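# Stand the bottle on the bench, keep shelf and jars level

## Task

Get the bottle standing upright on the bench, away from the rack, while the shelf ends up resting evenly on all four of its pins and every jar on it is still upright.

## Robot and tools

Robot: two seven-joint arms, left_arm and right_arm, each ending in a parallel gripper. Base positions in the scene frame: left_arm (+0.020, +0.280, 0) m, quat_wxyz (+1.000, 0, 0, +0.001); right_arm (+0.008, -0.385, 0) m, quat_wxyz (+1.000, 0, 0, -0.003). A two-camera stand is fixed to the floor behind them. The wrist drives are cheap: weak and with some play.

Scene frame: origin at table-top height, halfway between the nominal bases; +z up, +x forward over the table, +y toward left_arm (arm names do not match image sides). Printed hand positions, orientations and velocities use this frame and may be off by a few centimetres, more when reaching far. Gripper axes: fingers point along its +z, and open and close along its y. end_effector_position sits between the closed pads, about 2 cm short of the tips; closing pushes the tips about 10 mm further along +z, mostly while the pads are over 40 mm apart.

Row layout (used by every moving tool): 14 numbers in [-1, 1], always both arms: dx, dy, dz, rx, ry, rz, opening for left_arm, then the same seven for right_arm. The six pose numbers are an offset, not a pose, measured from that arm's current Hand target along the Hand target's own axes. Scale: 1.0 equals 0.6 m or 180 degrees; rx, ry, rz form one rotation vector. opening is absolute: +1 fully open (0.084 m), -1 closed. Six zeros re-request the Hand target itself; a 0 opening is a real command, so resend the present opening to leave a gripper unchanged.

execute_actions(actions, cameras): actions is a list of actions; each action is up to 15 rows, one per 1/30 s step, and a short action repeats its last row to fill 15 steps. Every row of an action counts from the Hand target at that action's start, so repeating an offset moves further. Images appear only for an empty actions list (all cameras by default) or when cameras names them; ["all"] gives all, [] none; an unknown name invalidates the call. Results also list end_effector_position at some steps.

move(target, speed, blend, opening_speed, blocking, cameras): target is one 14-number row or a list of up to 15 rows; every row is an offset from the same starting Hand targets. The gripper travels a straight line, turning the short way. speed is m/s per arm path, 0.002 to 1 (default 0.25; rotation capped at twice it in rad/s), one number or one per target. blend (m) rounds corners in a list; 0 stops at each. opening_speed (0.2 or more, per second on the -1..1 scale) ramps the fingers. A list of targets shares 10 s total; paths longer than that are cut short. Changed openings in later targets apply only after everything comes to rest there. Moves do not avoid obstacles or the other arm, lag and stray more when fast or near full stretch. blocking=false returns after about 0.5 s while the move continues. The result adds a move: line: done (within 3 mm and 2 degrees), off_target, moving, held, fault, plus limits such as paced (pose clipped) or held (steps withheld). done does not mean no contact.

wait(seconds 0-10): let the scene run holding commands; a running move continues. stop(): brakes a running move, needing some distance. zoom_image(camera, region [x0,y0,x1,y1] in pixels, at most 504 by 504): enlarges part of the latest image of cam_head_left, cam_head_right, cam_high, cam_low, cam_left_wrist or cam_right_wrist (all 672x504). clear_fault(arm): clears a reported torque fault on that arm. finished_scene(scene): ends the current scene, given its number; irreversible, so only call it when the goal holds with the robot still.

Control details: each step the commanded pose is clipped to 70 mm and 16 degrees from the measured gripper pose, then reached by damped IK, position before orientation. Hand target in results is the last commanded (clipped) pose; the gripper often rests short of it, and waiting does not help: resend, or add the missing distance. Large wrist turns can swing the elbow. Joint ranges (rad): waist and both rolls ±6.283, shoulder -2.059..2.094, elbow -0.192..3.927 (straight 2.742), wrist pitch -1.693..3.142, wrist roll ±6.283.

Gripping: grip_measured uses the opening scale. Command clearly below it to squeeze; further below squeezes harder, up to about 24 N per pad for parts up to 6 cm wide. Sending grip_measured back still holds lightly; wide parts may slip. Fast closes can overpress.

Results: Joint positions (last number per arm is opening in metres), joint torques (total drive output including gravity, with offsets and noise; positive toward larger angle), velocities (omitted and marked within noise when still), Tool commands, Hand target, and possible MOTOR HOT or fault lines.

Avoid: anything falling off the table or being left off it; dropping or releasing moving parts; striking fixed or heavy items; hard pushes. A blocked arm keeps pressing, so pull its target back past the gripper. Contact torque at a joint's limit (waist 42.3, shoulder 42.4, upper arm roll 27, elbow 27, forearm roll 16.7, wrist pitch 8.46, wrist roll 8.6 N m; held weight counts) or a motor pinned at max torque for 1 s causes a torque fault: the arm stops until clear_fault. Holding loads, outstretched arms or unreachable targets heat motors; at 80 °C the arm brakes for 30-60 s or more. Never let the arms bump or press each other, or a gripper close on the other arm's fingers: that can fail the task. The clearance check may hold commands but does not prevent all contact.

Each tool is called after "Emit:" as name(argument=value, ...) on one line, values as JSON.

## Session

Emit:
execute_actions(actions=[])

Emit:
zoom_image(camera="cam_head_left", region=[260, 110, 460, 360])

Emit:
zoom_image(camera="cam_high", region=[240, 180, 480, 380])

Emit:
zoom_image(camera="cam_low", region=[220, 60, 460, 300])

Scene clock: 0.00 s.
left_arm: end_effector_position=(+0.0744, +0.1847, +0.3625) grip_measured=+1.00 end_effector_quat_wxyz=(+0.031, +0.590, +0.803, -0.076) | right_arm: end_effector_position=(+0.6299, +0.0048, +0.3161) grip_measured=+1.00 end_effector_quat_wxyz=(+0.605, -0.643, -0.322, -0.342)
Joint positions: left_arm=[-0.201 -1.33 -0.091 0.705 -0.283 2.023 -2.221 0.084] | right_arm=[0.276 0.679 -0.016 1.74 1.702 1.291 -1.499 0.084]
Joint velocities: within noise
Joint torques (N m): no reading
Hand target: left_arm +0.0744, +0.1847, +0.3625; +0.031, +0.590, +0.803, -0.076 | right_arm +0.6299, +0.0048, +0.3161; +0.605, -0.643, -0.322, -0.342
Tool commands: left_gripper/opening=+1.0 right_gripper/opening=+1.0

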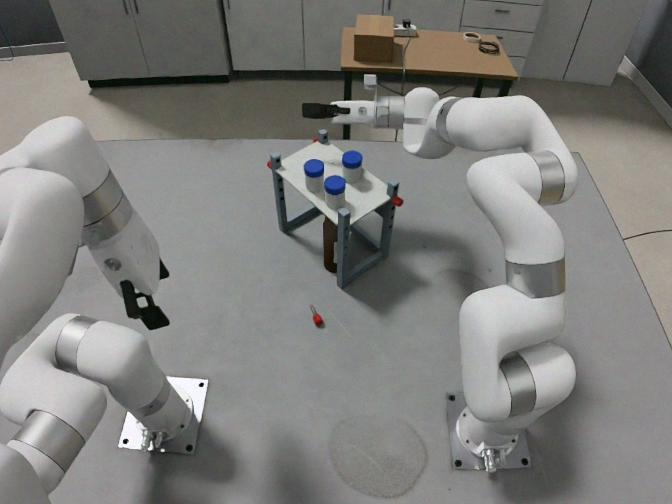

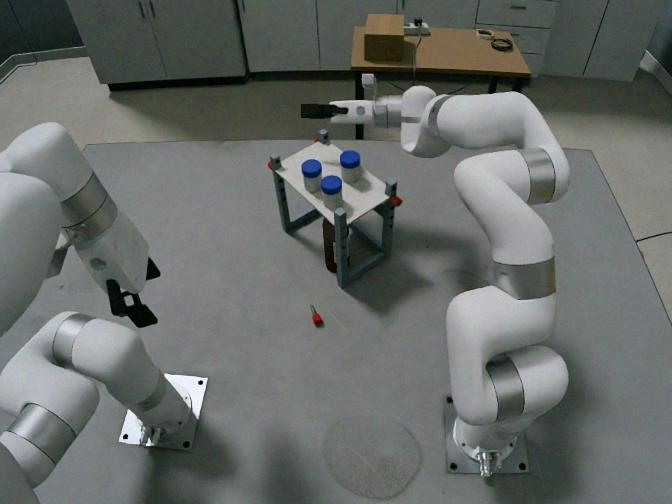

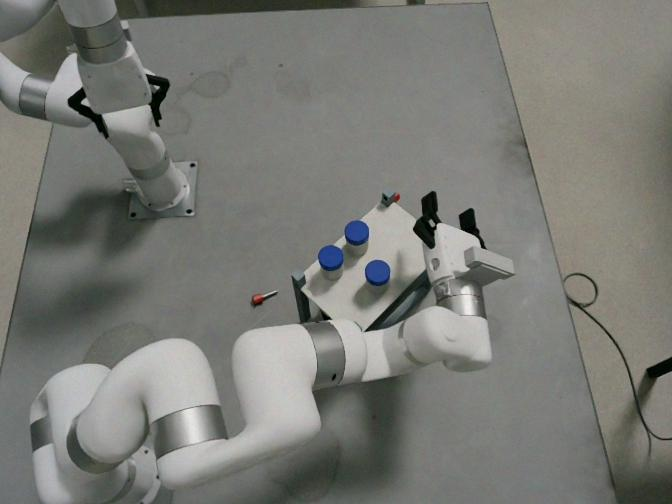

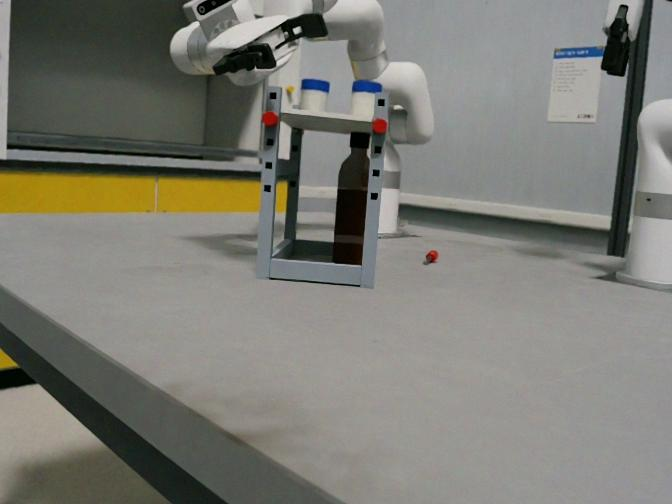

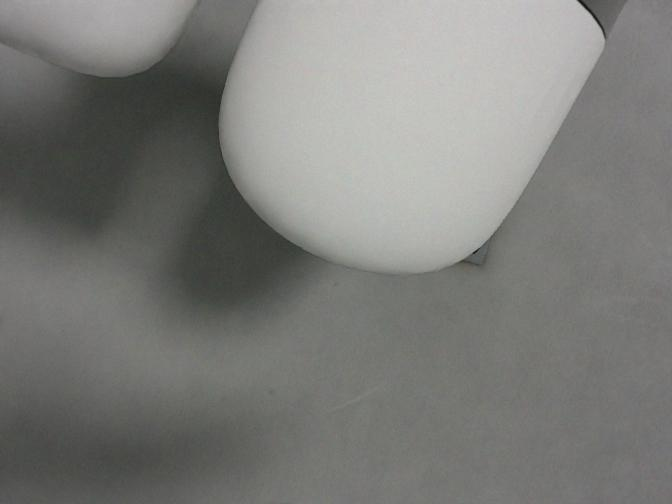

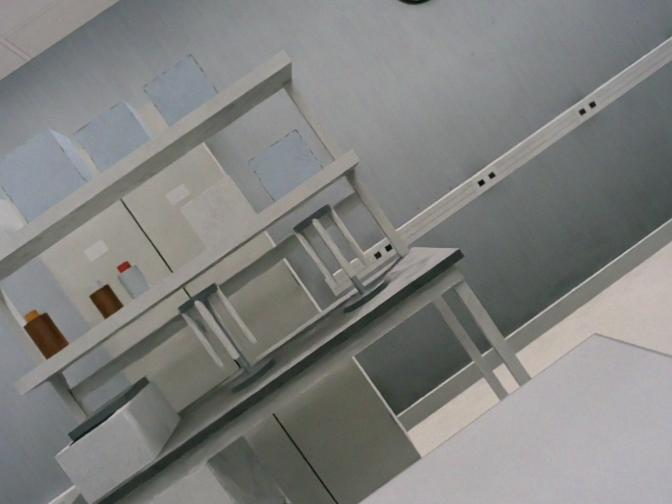

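Scaled by 2.016 from the camera's 672x504 image, which has a finer 960x720 frame.

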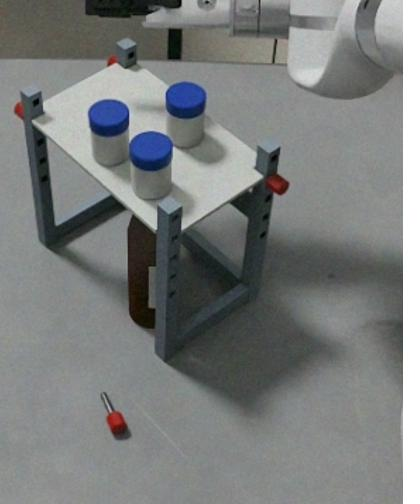

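Scaled by 2.100 from the camera's 672x504 image, which has a finer 960x720 frame.

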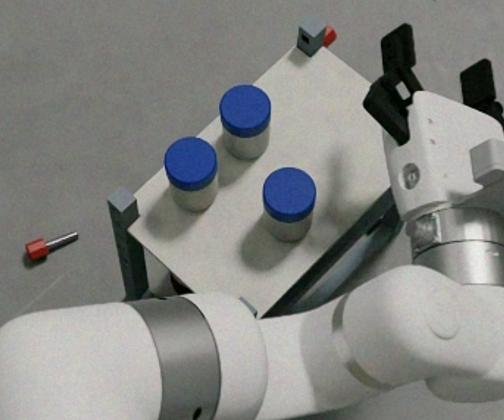

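Scaled by 2.100 from the camera's 672x504 image, which has a finer 960x720 frame.

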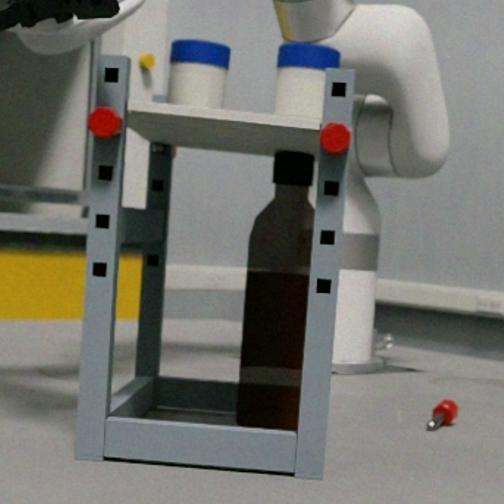

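Emit:
move(target=[[0.0343,0.2074,-0.0208,0.0092,0.0283,0.2733,1.0,0.1158,-0.1273,-0.1832,0.0612,-0.0705,-0.0933,0.3],[0.0685,0.4147,-0.0415,0.0183,0.0565,0.5466,1.0,-0.0517,-0.3555,-0.5310,0.2041,-0.2350,-0.3109,0.3],[-0.0262,0.494,0.0663,-0.0689,-0.0297,-0.9001,1.0,-0.3573,-0.4712,-0.2040,0.4081,-0.4700,-0.6218,0.3],[-0.0262,0.494,0.0663,-0.0689,-0.0297,-0.9001,1.0,-0.6137,-0.3233,-0.0563,0.4081,-0.4700,-0.6218,0.3]], speed=0.4, blend=[0.05,0.06,0.03,0], cameras=["all"])

Scene clock: 161.93 s.
left_arm: end_effector_position=(+0.3600, +0.2498, +0.2999) grip_measured=+1.00 end_effector_quat_wxyz=(+0.000, +0.706, -0.708, +0.001) | right_arm: end_effector_position=(+0.2617, -0.0172, +0.1205) grip_measured=+0.29 end_effector_quat_wxyz=(-0.001, -0.199, +0.980, +0.000)
Joint positions: left_arm=[-1.4 -0.922 0.862 0.929 0.65 1.623 0.828 0.084] | right_arm=[0.562 0.072 0.414 0.864 -0.04 0.799 -2.545 0.056]
Joint torques (N m): left_arm=[-2.01 4.31 -10.31 10.11 0.51 -0.72 0.34] | right_arm=[1.34 -11.63 -0.11 16.93 -0.86 -3.28 0.78]
Hand target: left_arm +0.3600, +0.2498, +0.2999; +0.000, +0.706, -0.708, +0.001 | right_arm +0.2617, -0.0173, +0.1205; -0.001, -0.199, +0.980, +0.000
Off the commanded pose: left_arm 0.000 m, 0 deg | right_arm 0.000 m, 0 deg.
move: done; limits=paced

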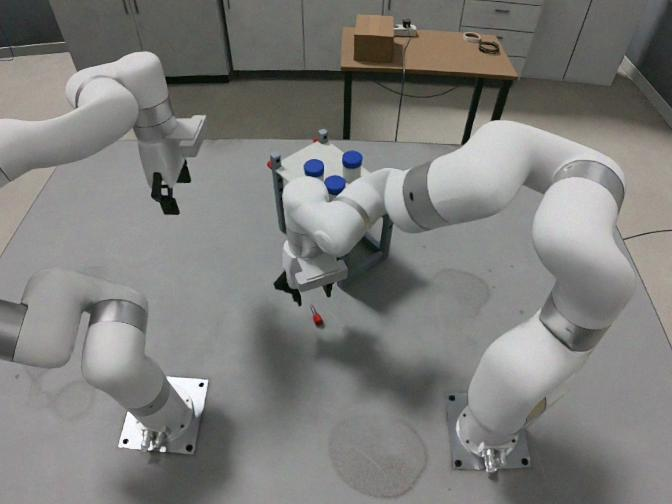

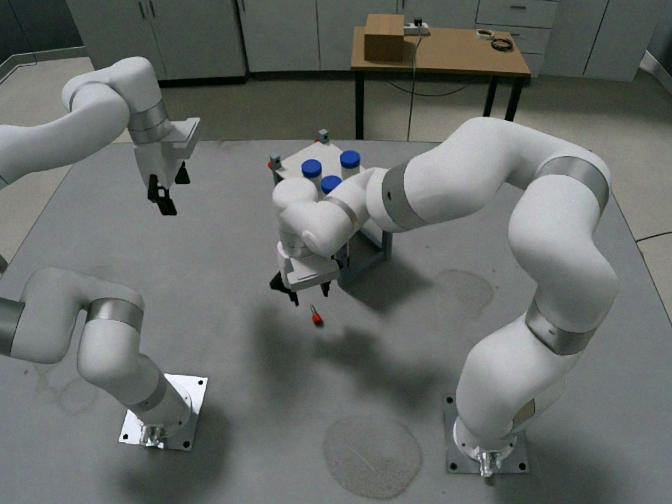

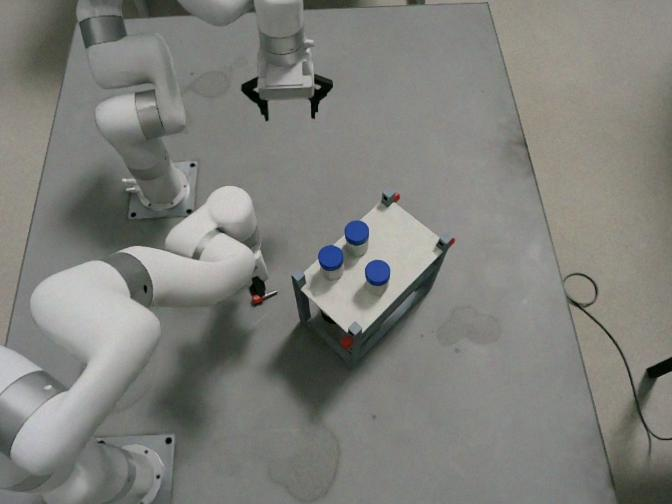

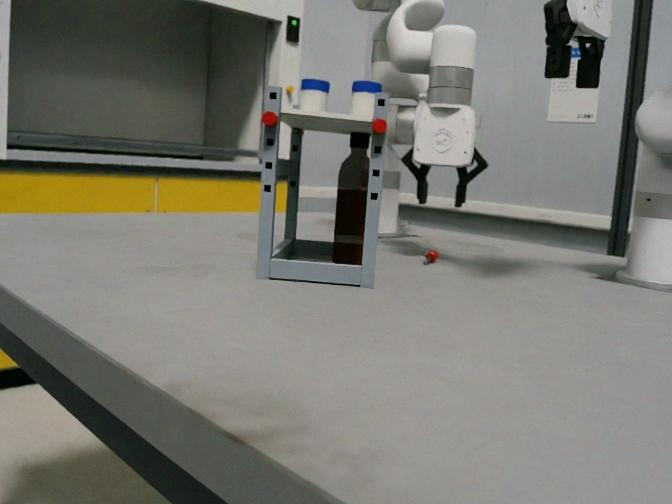

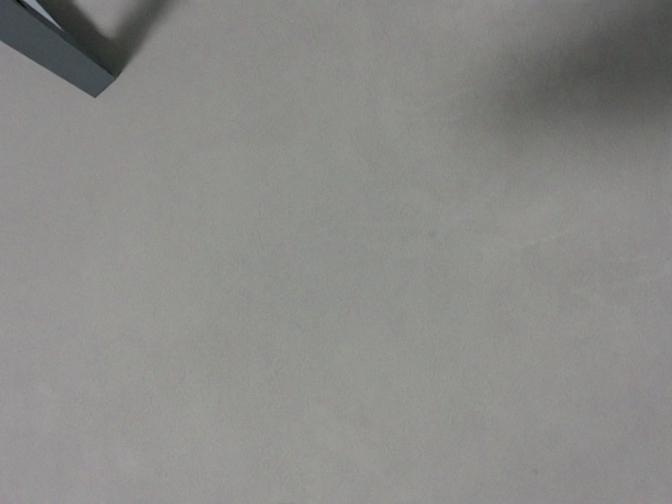

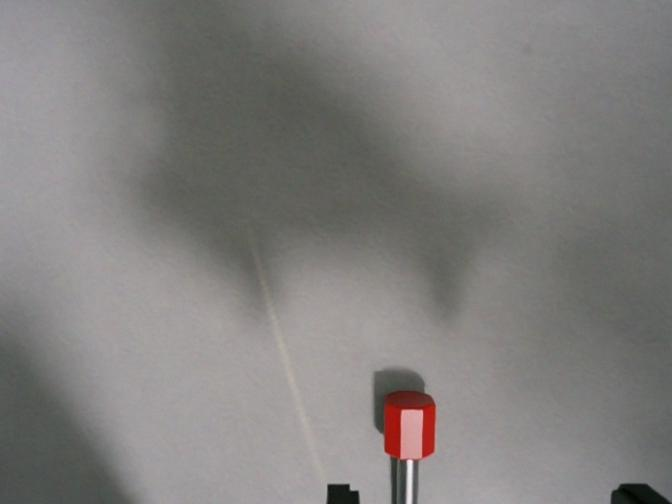

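Emit:
move(target=[[0.08,-0.05,0.12,0,0.25,0,1.0,0,-0.0098,0.08,0,0,0.0194,-0.2],[0.15,-0.1,0.2333,0,0.5,0,1.0,0,-0.0098,0.1592,0,0,0.0194,-0.2]], speed=0.25, blend=[0.02,0], cameras=["all"])

Emit:
zoom_image(camera="cam_low", region=[380, 170, 480, 270])

Emit:
zoom_image(camera="cam_right_wrist", region=[340, 384, 640, 504])

Scene clock: 214.60 s.
left_arm: end_effector_position=(+0.4199, +0.1595, +0.1602) grip_measured=+1.00 end_effector_quat_wxyz=(+0.501, +0.499, -0.501, +0.500) | right_arm: end_effector_position=(+0.2638, -0.0227, +0.0249) grip_measured=-0.21 end_effector_quat_wxyz=(-0.001, -0.169, +0.986, +0.000)
Joint positions: left_arm=[-1.392 -1.974 1.803 0.804 0.529 0.971 1.427 0.084] | right_arm=[0.595 0.294 0.355 0.799 -0.198 0.533 -2.38 0.035]
Joint torques (N m): left_arm=[-2.19 9.48 -15.37 -5.06 -1.99 0.06 0.48] | right_arm=[1.25 -13.05 0.86 13.93 -0.96 -3.66 0.92]
Hand target: left_arm +0.4199, +0.1595, +0.1601; +0.501, +0.499, -0.501, +0.500 | right_arm +0.2638, -0.0227, +0.0249; -0.001, -0.169, +0.986, +0.000
Off the commanded pose: left_arm 0.000 m, 0 deg | right_arm 0.000 m, 0 deg.
move: done

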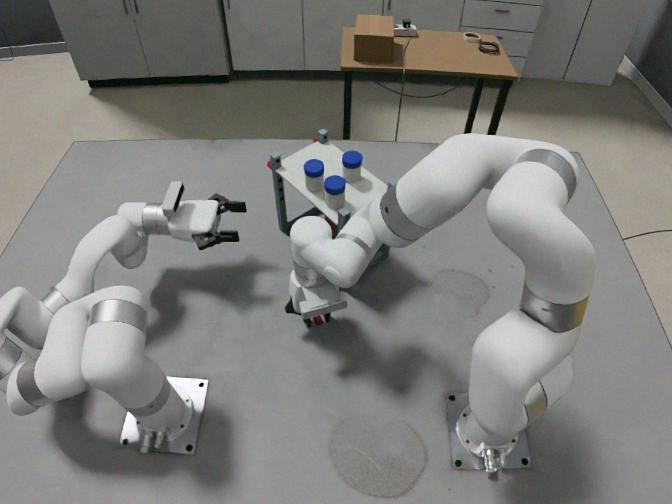

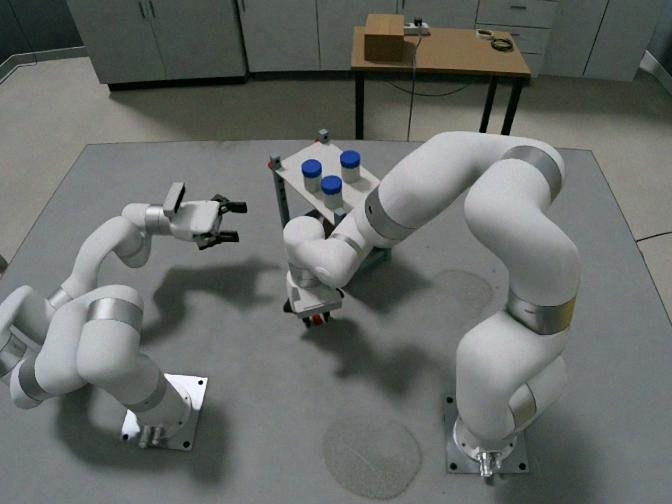

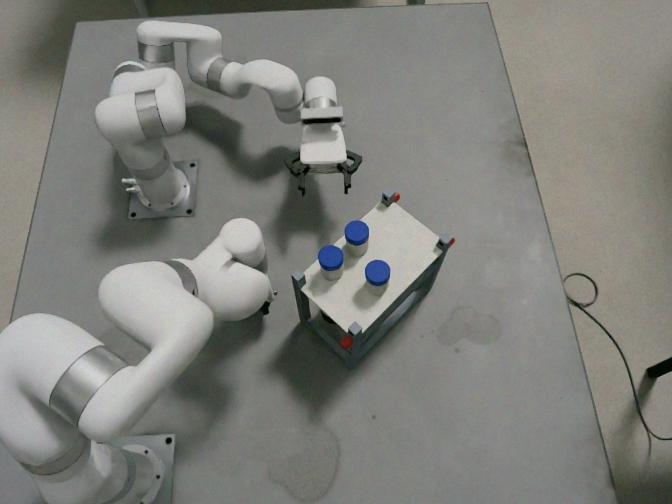

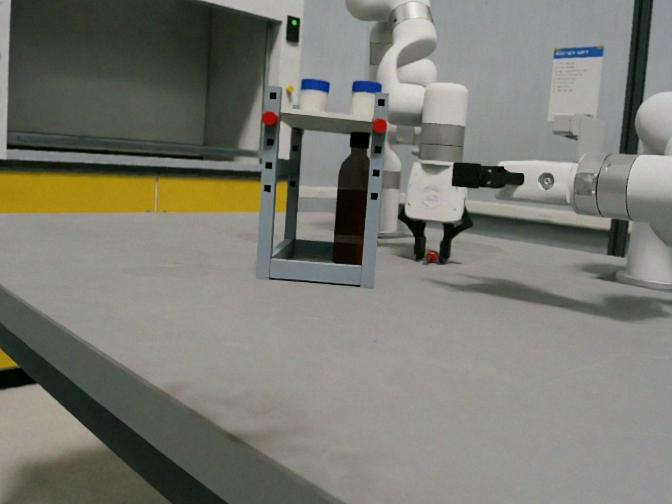

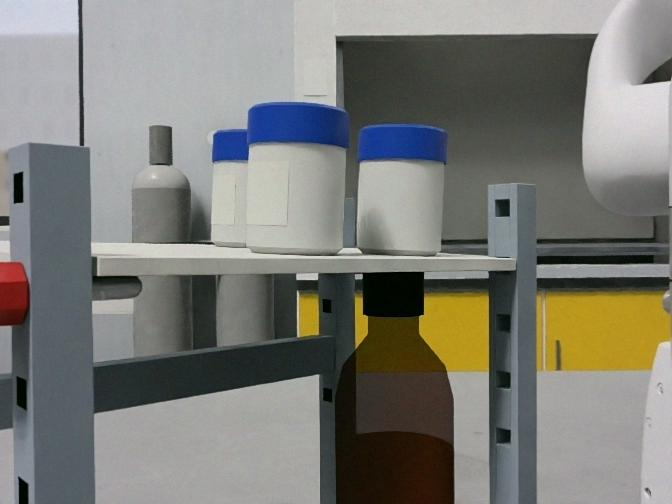

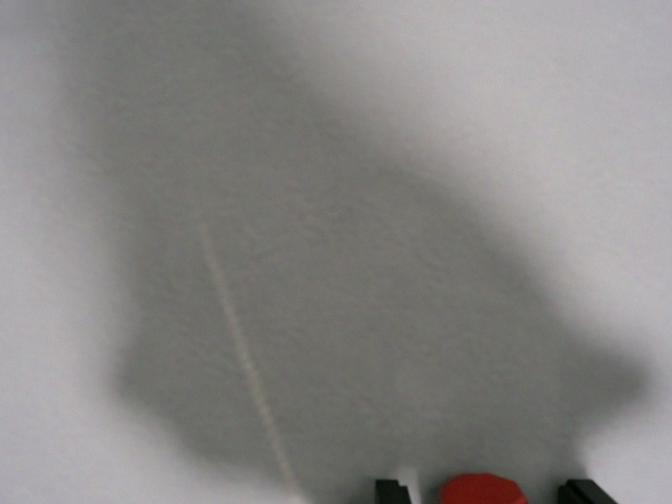

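Scaled by 5.040 from the camera's 672x504 image, which has a finer 960x720 frame.

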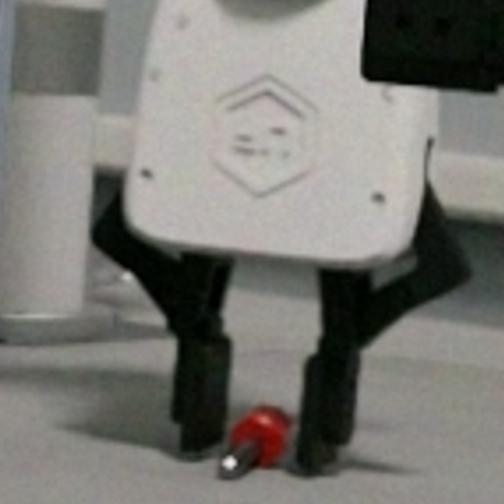

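Scaled by 1.680 from the camera's 672x504 image, which has a finer 960x720 frame.

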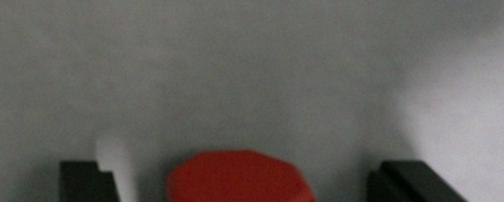

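Emit:
move(target=[[0.1167,0.05,-0.075,0,-0.25,0,1.0,0.005,0,0,0,0,0,-0.2],[0.1167,0.05,-0.075,0,-0.25,0,1.0,0.005,0,0,0,0,0,-0.95],[0.2333,0.1,-0.15,0,-0.5,0,1.0,0.005,0,-0.15,0,0,0,-0.95]], speed=[0.25,0.12,0.2], opening_speed=1.2, cameras=["cam_low","cam_left_wrist"])

Emit:
zoom_image(camera="cam_low", region=[380, 100, 500, 220])

Scene clock: 354.60 s.
left_arm: end_effector_position=(+0.3600, +0.2498, +0.2999) grip_measured=+1.00 end_effector_quat_wxyz=(+0.000, +0.706, -0.708, +0.001) | right_arm: end_effector_position=(+0.2611, -0.0237, +0.1149) grip_measured=-0.60 end_effector_quat_wxyz=(-0.001, -0.169, +0.986, +0.000)
Joint positions: left_arm=[-1.4 -0.922 0.862 0.929 0.65 1.623 0.828 0.084] | right_arm=[0.561 0.065 0.408 0.837 -0.036 0.779 -2.494 0.018]
Joint torques (N m): left_arm=[-1.92 8.13 -11.98 10.08 0.68 -0.84 -0.64] | right_arm=[-1.27 -12.53 1.22 16.75 0.6 -1.03 -0.71]
Hand target: left_arm +0.3600, +0.2498, +0.2999; +0.000, +0.706, -0.708, +0.001 | right_arm +0.2611, -0.0237, +0.1149; -0.001, -0.169, +0.986, +0.000
Off the commanded pose: left_arm 0.000 m, 0 deg | right_arm 0.000 m, 0 deg.
move: done
Images, in order (width x height): cam_low 672x504, cam_left_wrist 672x504.

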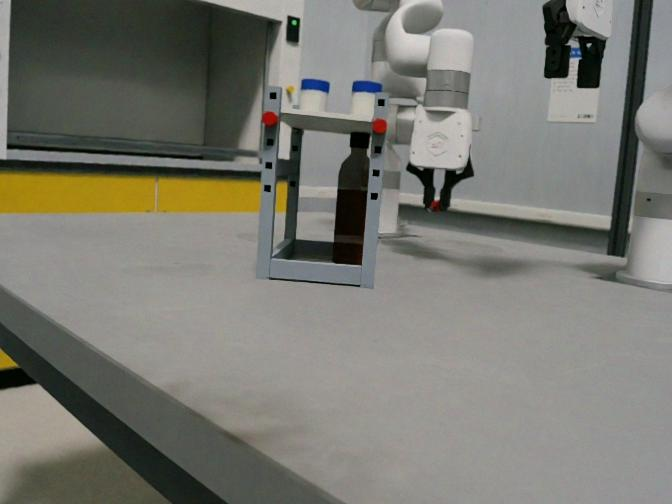

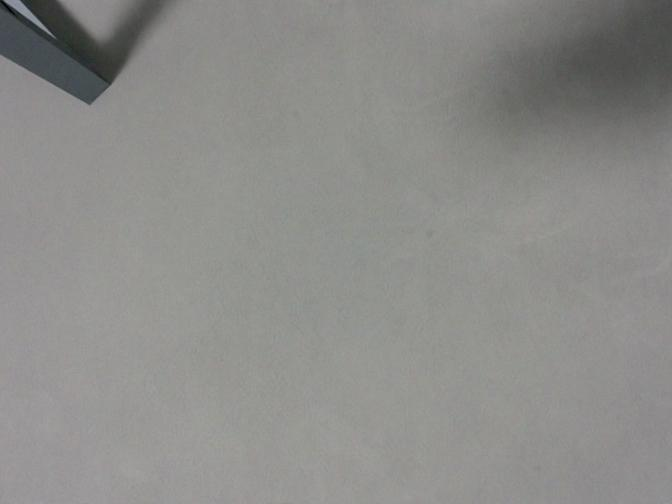

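Scaled by 4.200 from the camera's 672x504 image, which has a finer 960x720 frame.

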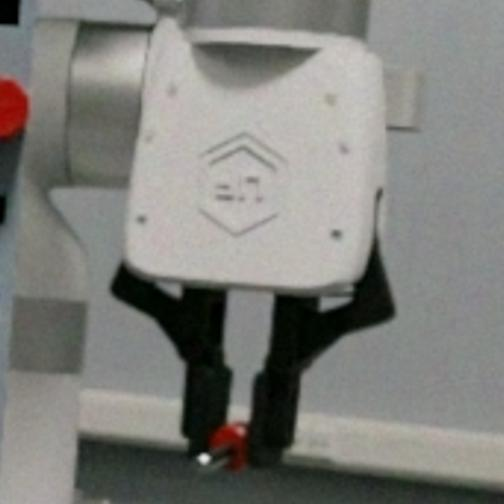

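Emit:
move(target=[[0,0,0,0,0,0.6667,1.0,0,0,-0.3,0,0,-0.06,-0.95],[0,0,0,0,0,-0.6667,1.0,-0.1037,-0.1605,-0.3418,0,0,-0.1172,-0.95],[0,0,0,0,0,0,1.0,-0.1037,-0.1605,-0.3418,0,0,-0.1172,-0.95]], speed=0.45, cameras=["cam_right_wrist","cam_head_left","cam_high"])

Emit:
zoom_image(camera="cam_right_wrist", region=[300, 330, 560, 504])

Scene clock: 386.77 s.
left_arm: end_effector_position=(+0.3600, +0.2498, +0.2999) grip_measured=+1.00 end_effector_quat_wxyz=(+0.000, +0.706, -0.708, +0.001) | right_arm: end_effector_position=(+0.3521, -0.0936, +0.3199) grip_measured=-0.60 end_effector_quat_wxyz=(-0.001, -0.347, +0.938, +0.000)
Joint positions: left_arm=[-2.673 -1.915 0.291 1.106 1.213 2.847 6.282 0.084] | right_arm=[0.457 -0.1 0.238 1.274 0.024 1.372 -3.166 0.018]
Joint torques (N m): left_arm=[-1.98 23.31 -6.79 -2.32 0.66 -0.77 0.37] | right_arm=[-1.48 -10.89 -0.76 18.82 -0.73 -1.13 -0.72]
Hand target: left_arm +0.3600, +0.2498, +0.2999; +0.000, +0.706, -0.708, +0.001 | right_arm +0.3521, -0.0936, +0.3199; -0.001, -0.347, +0.938, +0.000
Off the commanded pose: left_arm 0.000 m, 0 deg | right_arm 0.000 m, 0 deg.
joint sent to its limit (left arm) — joint 7 (wrist roll), upper limit. The joint targets still meet the commanded pose.
move: done
Images, in order (width x height): cam_head_left 672x504, cam_high 672x504, cam_right_wrist 672x504.

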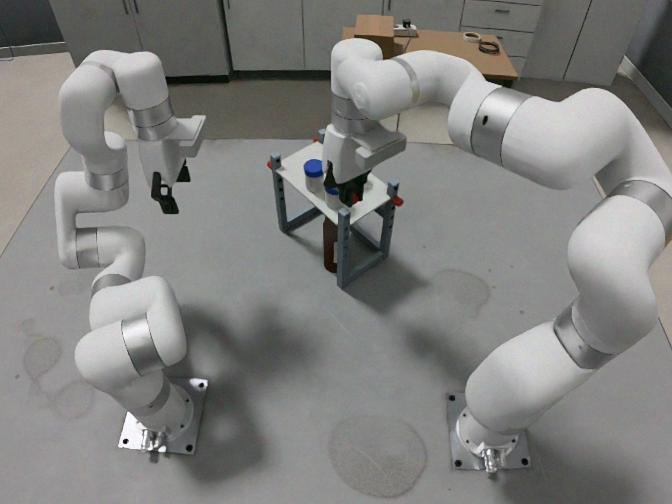

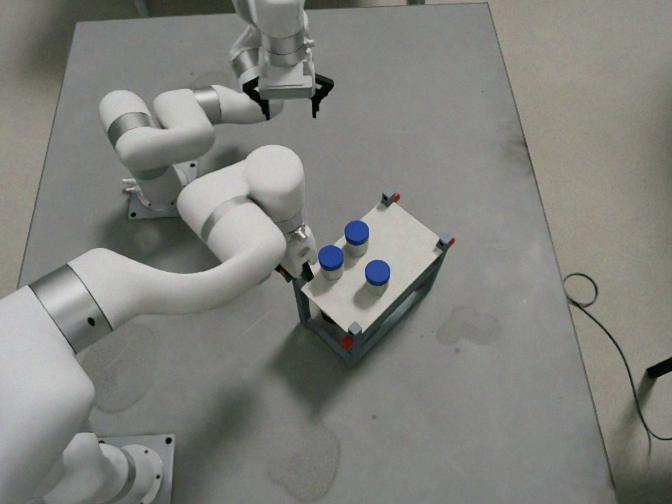

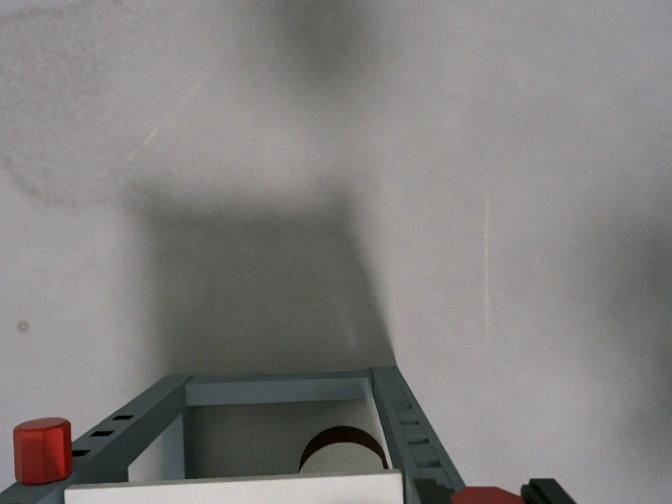

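Scaled by 1.938 from the camera's 672x504 image, which has a finer 960x720 frame.

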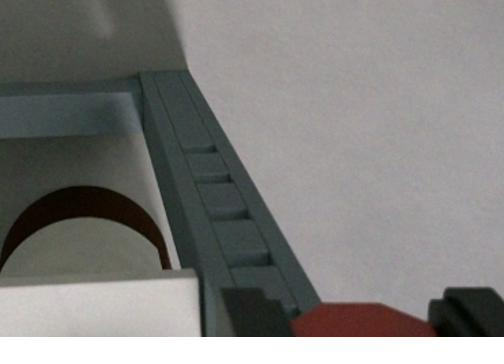

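Emit:
zoom_image(camera="cam_right_wrist", region=[360, 355, 480, 504])

Emit:
zoom_image(camera="cam_right_wrist", region=[0, 350, 400, 504])

Emit:
move(target=[[0,0,0,0,0,-0.6667,1.0,0,0,0,0,0,0,-0.95],[0,0,0,0,0,0.6667,1.0,0,0,0,0,0,0,-0.95],[0,0,0,0,0,0,1.0,0,0,0,0,0,0,-0.95]], speed=0.45, blocking=false)

Scaled by 3.383 from the camera's 672x504 image, which has a finer 960x720 frame.

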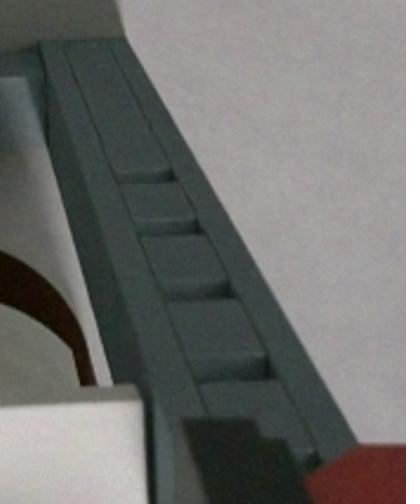

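Scaled by 1.260 from the camera's 672x504 image, which has a finer 960x720 frame.

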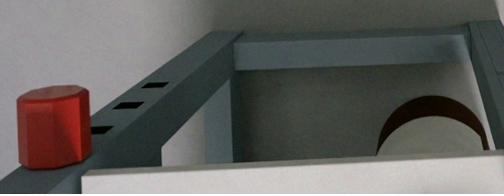

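Scene clock: 431.67 s.
left_arm: end_effector_position=(+0.3601, +0.2499, +0.2998) grip_measured=+1.00 end_effector_quat_wxyz=(+0.000, +0.784, -0.620, +0.003) end_effector_velocity=(+0.000, +0.000, +0.000) end_effector_angular_velocity=(-0.006, -0.005, +0.857) | right_arm: end_effector_position=(+0.3521, -0.0936, +0.3199) grip_measured=-0.60 end_effector_quat_wxyz=(-0.001, -0.347, +0.938, +0.000)
Joint positions: left_arm=[-2.622 -1.903 0.33 1.096 1.213 2.803 6.081 0.084] | right_arm=[0.457 -0.1 0.238 1.274 0.024 1.372 -3.166 0.018]
Joint velocities: left_arm=[0.181 0.049 0.142 -0.035 -0.012 -0.157 -0.744 0] | right_arm=[within noise]
Joint torques (N m): left_arm=[3.06 28.42 -5.38 -2.2 -0.47 -2.76 -2.89] | right_arm=[-1.32 -10.49 -0.85 18.86 -0.59 -1.08 -0.84]
Hand target: left_arm +0.3600, +0.2498, +0.2999; +0.000, +0.823, -0.568, +0.001 | right_arm +0.3521, -0.0936, +0.3199; -0.001, -0.347, +0.938, +0.000
Tool commands: left_gripper/opening=+1.0 right_gripper/opening=-0.95
Off the commanded pose: left_arm 0.000 m, 13 deg | right_arm 0.000 m, 0 deg.
move: running; path passed 0 of 3 targets

Emit:
move(target=[[0.24,-0.03,0.2,0.0364,0.206,-0.0474,1.0,0.0847,-0.0063,0,0,0,-0.0108,-0.95],[0.1833,-0.0667,0.2333,0.0727,0.4121,-0.0947,1.0,0.0847,-0.0063,0.1552,0,0,-0.0108,-0.95]], speed=0.25, blend=[0.02,0], cameras=["all"])

a move is refused until a result has shown your running move's end: call wait (it returns as soon as the move ends) or stop first; nothing of this call was run
Scene clock: 582.93 s.
left_arm: end_effector_position=(+0.3600, +0.2498, +0.2999) grip_measured=+1.00 end_effector_quat_wxyz=(+0.000, +0.706, -0.708, +0.001) | right_arm: end_effector_position=(+0.3521, -0.0936, +0.3199) grip_measured=-0.60 end_effector_quat_wxyz=(-0.001, -0.347, +0.938, +0.000)
Joint positions: left_arm=[-1.563 -1.079 0.884 0.95 0.765 1.749 0.704 0.084] | right_arm=[0.457 -0.1 0.238 1.274 0.024 1.372 -3.166 0.018]
Joint torques (N m): left_arm=[2.24 11.66 -13.67 7.31 -0.59 -2.56 -0.58] | right_arm=[-1.23 -11.16 -0.92 18.75 -0.03 -1.16 -0.8]
Hand target: left_arm +0.3600, +0.2498, +0.2999; +0.000, +0.706, -0.708, +0.001 | right_arm +0.3521, -0.0936, +0.3199; -0.001, -0.347, +0.938, +0.000
Tool commands: left_gripper/opening=+1.0 right_gripper/opening=-0.95
Off the commanded pose: left_arm 0.000 m, 0 deg | right_arm 0.000 m, 0 deg.
earlier move: done

Emit:
move(target=[[0.09,-0.03,0.12,0.0364,0.206,-0.0474,1.0,0.0847,-0.0063,0,0,0,-0.0108,-0.95],[0.1833,-0.0667,0.2333,0.0727,0.4121,-0.0947,1.0,0.0847,-0.0063,0.1552,0,0,-0.0108,-0.95]], speed=0.25, blend=[0.02,0], cameras=["all"])

Scene clock: 595.83 s.
left_arm: end_effector_position=(+0.3999, +0.1396, +0.1602) grip_measured=+1.00 end_effector_quat_wxyz=(+0.350, +0.649, -0.456, +0.499) | right_arm: end_effector_position=(+0.3158, -0.1296, +0.2269) grip_measured=-0.60 end_effector_quat_wxyz=(-0.001, -0.362, +0.932, +0.000)
Joint positions: left_arm=[-1.16 -1.983 1.924 0.446 1.259 0.69 0.812 0.084] | right_arm=[0.459 -0.239 0.224 0.869 0.059 1.104 -3.239 0.018]
Joint torques (N m): left_arm=[2.33 4.86 -12.38 -6.11 0.75 -2.63 0.37] | right_arm=[1.26 -8.53 0.21 16.71 -0.5 -3.71 0.5]
Hand target: left_arm +0.3999, +0.1396, +0.1601; +0.350, +0.649, -0.456, +0.499 | right_arm +0.3158, -0.1296, +0.2269; -0.001, -0.362, +0.932, +0.000
Off the commanded pose: left_arm 0.000 m, 0 deg | right_arm 0.000 m, 0 deg.
move: done

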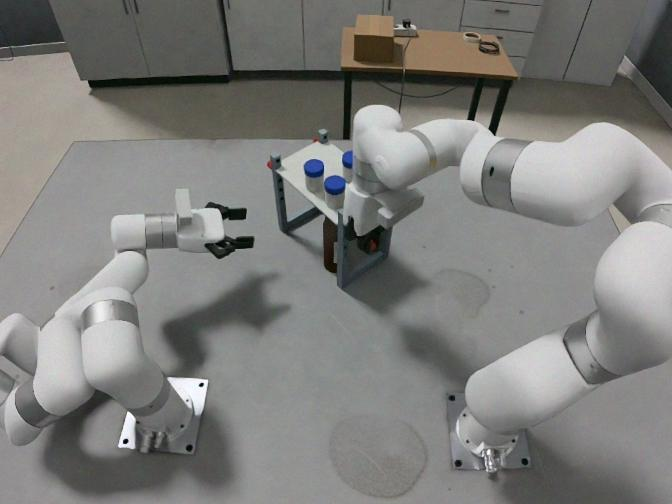

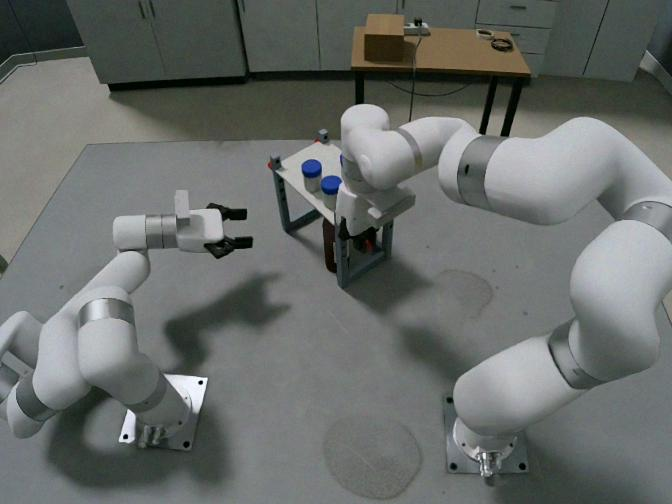

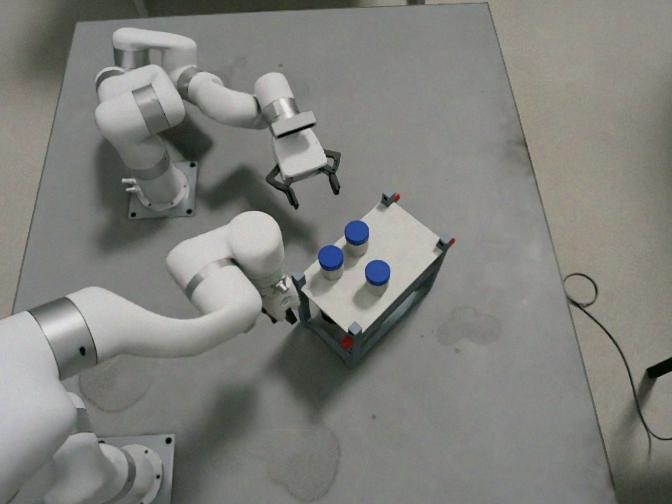

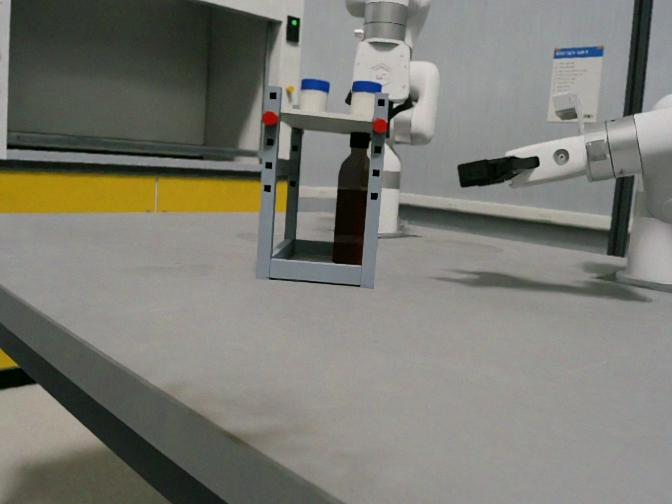

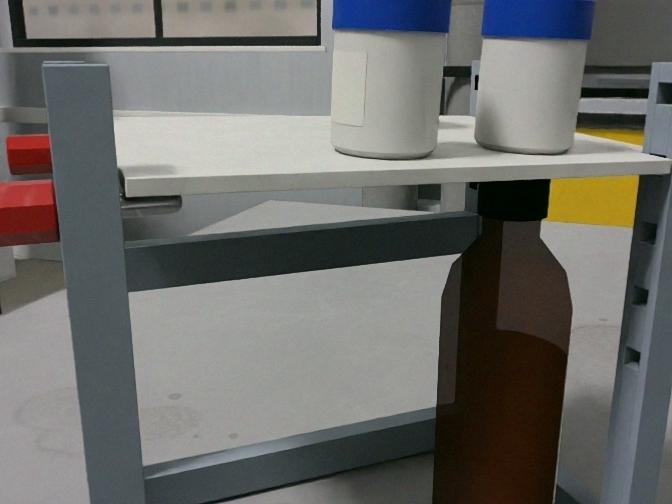

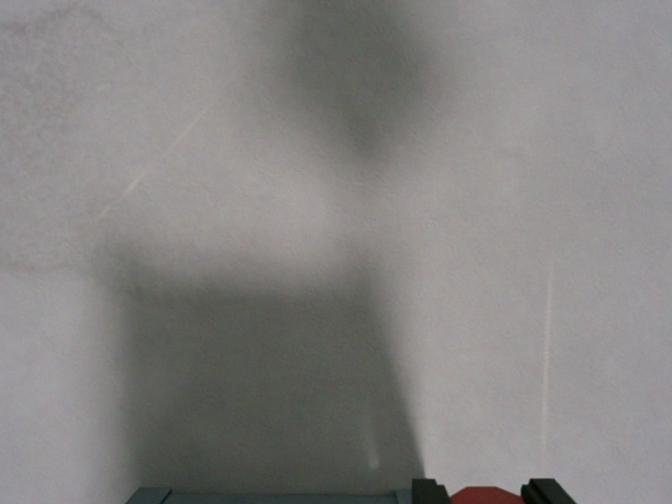

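Emit:
move(target=[-0.047,0.07,0.1802,0,0,0,0.68,0,0,0,0,0,0,-0.95], speed=0.2, cameras=["cam_left_wrist","cam_low","cam_head_left"])

Emit:
zoom_image(camera="cam_left_wrist", region=[370, 0, 672, 300])

Scene clock: 645.07 s.
left_arm: end_effector_position=(+0.3935, +0.0339, +0.1050) grip_measured=+0.68 end_effector_quat_wxyz=(+0.350, +0.649, -0.456, +0.499) | right_arm: end_effector_position=(+0.3158, -0.1296, +0.2269) grip_measured=-0.60 end_effector_quat_wxyz=(-0.001, -0.362, +0.932, +0.000)
Joint positions: left_arm=[-1.467 -2.058 2.148 0.546 1.818 0.462 0.49 0.072] | right_arm=[0.459 -0.239 0.224 0.869 0.059 1.104 -3.239 0.018]
Joint torques (N m): left_arm=[-2.18 -0.31 -13.28 -8.19 0.82 -3.16 -0.67] | right_arm=[0.96 -8.93 0.09 16.75 -0.47 -3.6 0.38]
Hand target: left_arm +0.3935, +0.0339, +0.1050; +0.350, +0.649, -0.456, +0.499 | right_arm +0.3158, -0.1296, +0.2269; -0.001, -0.362, +0.932, +0.000
Off the commanded pose: left_arm 0.000 m, 0 deg | right_arm 0.000 m, 0 deg.
joint sent to its limit (left arm) — joint 2 (shoulder), lower limit. The joint targets still meet the commanded pose.
move: done
Images, in order (width x height): cam_head_left 672x504, cam_low 672x504, cam_left_wrist 672x504.

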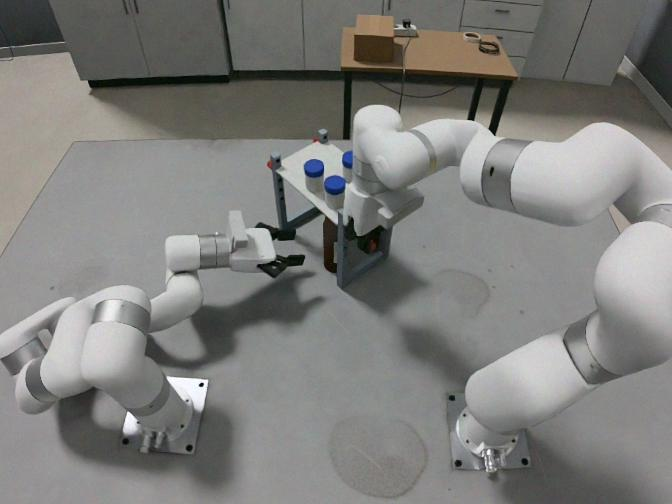

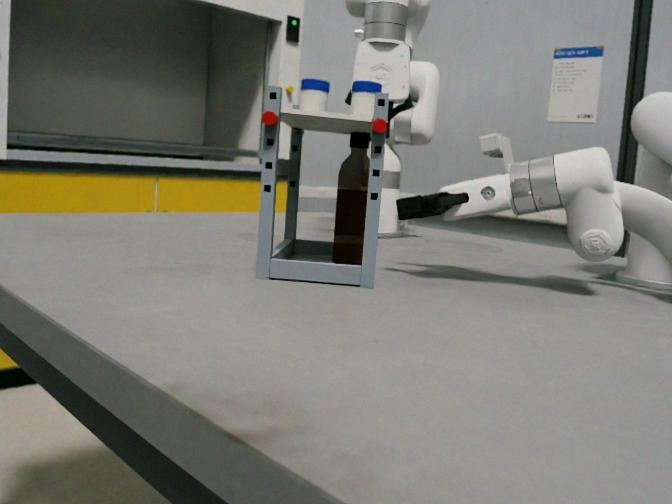

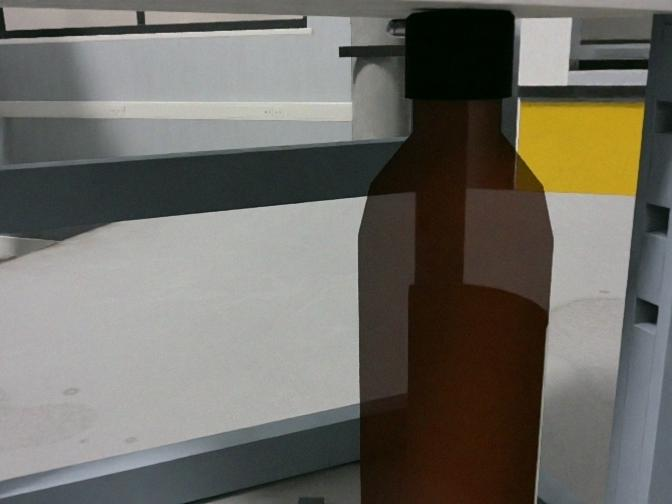

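Scaled by 1.669 from the camera's 672x504 image, which has a finer 960x720 frame.

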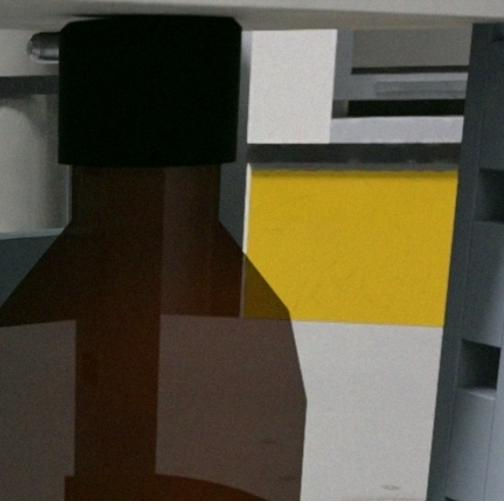

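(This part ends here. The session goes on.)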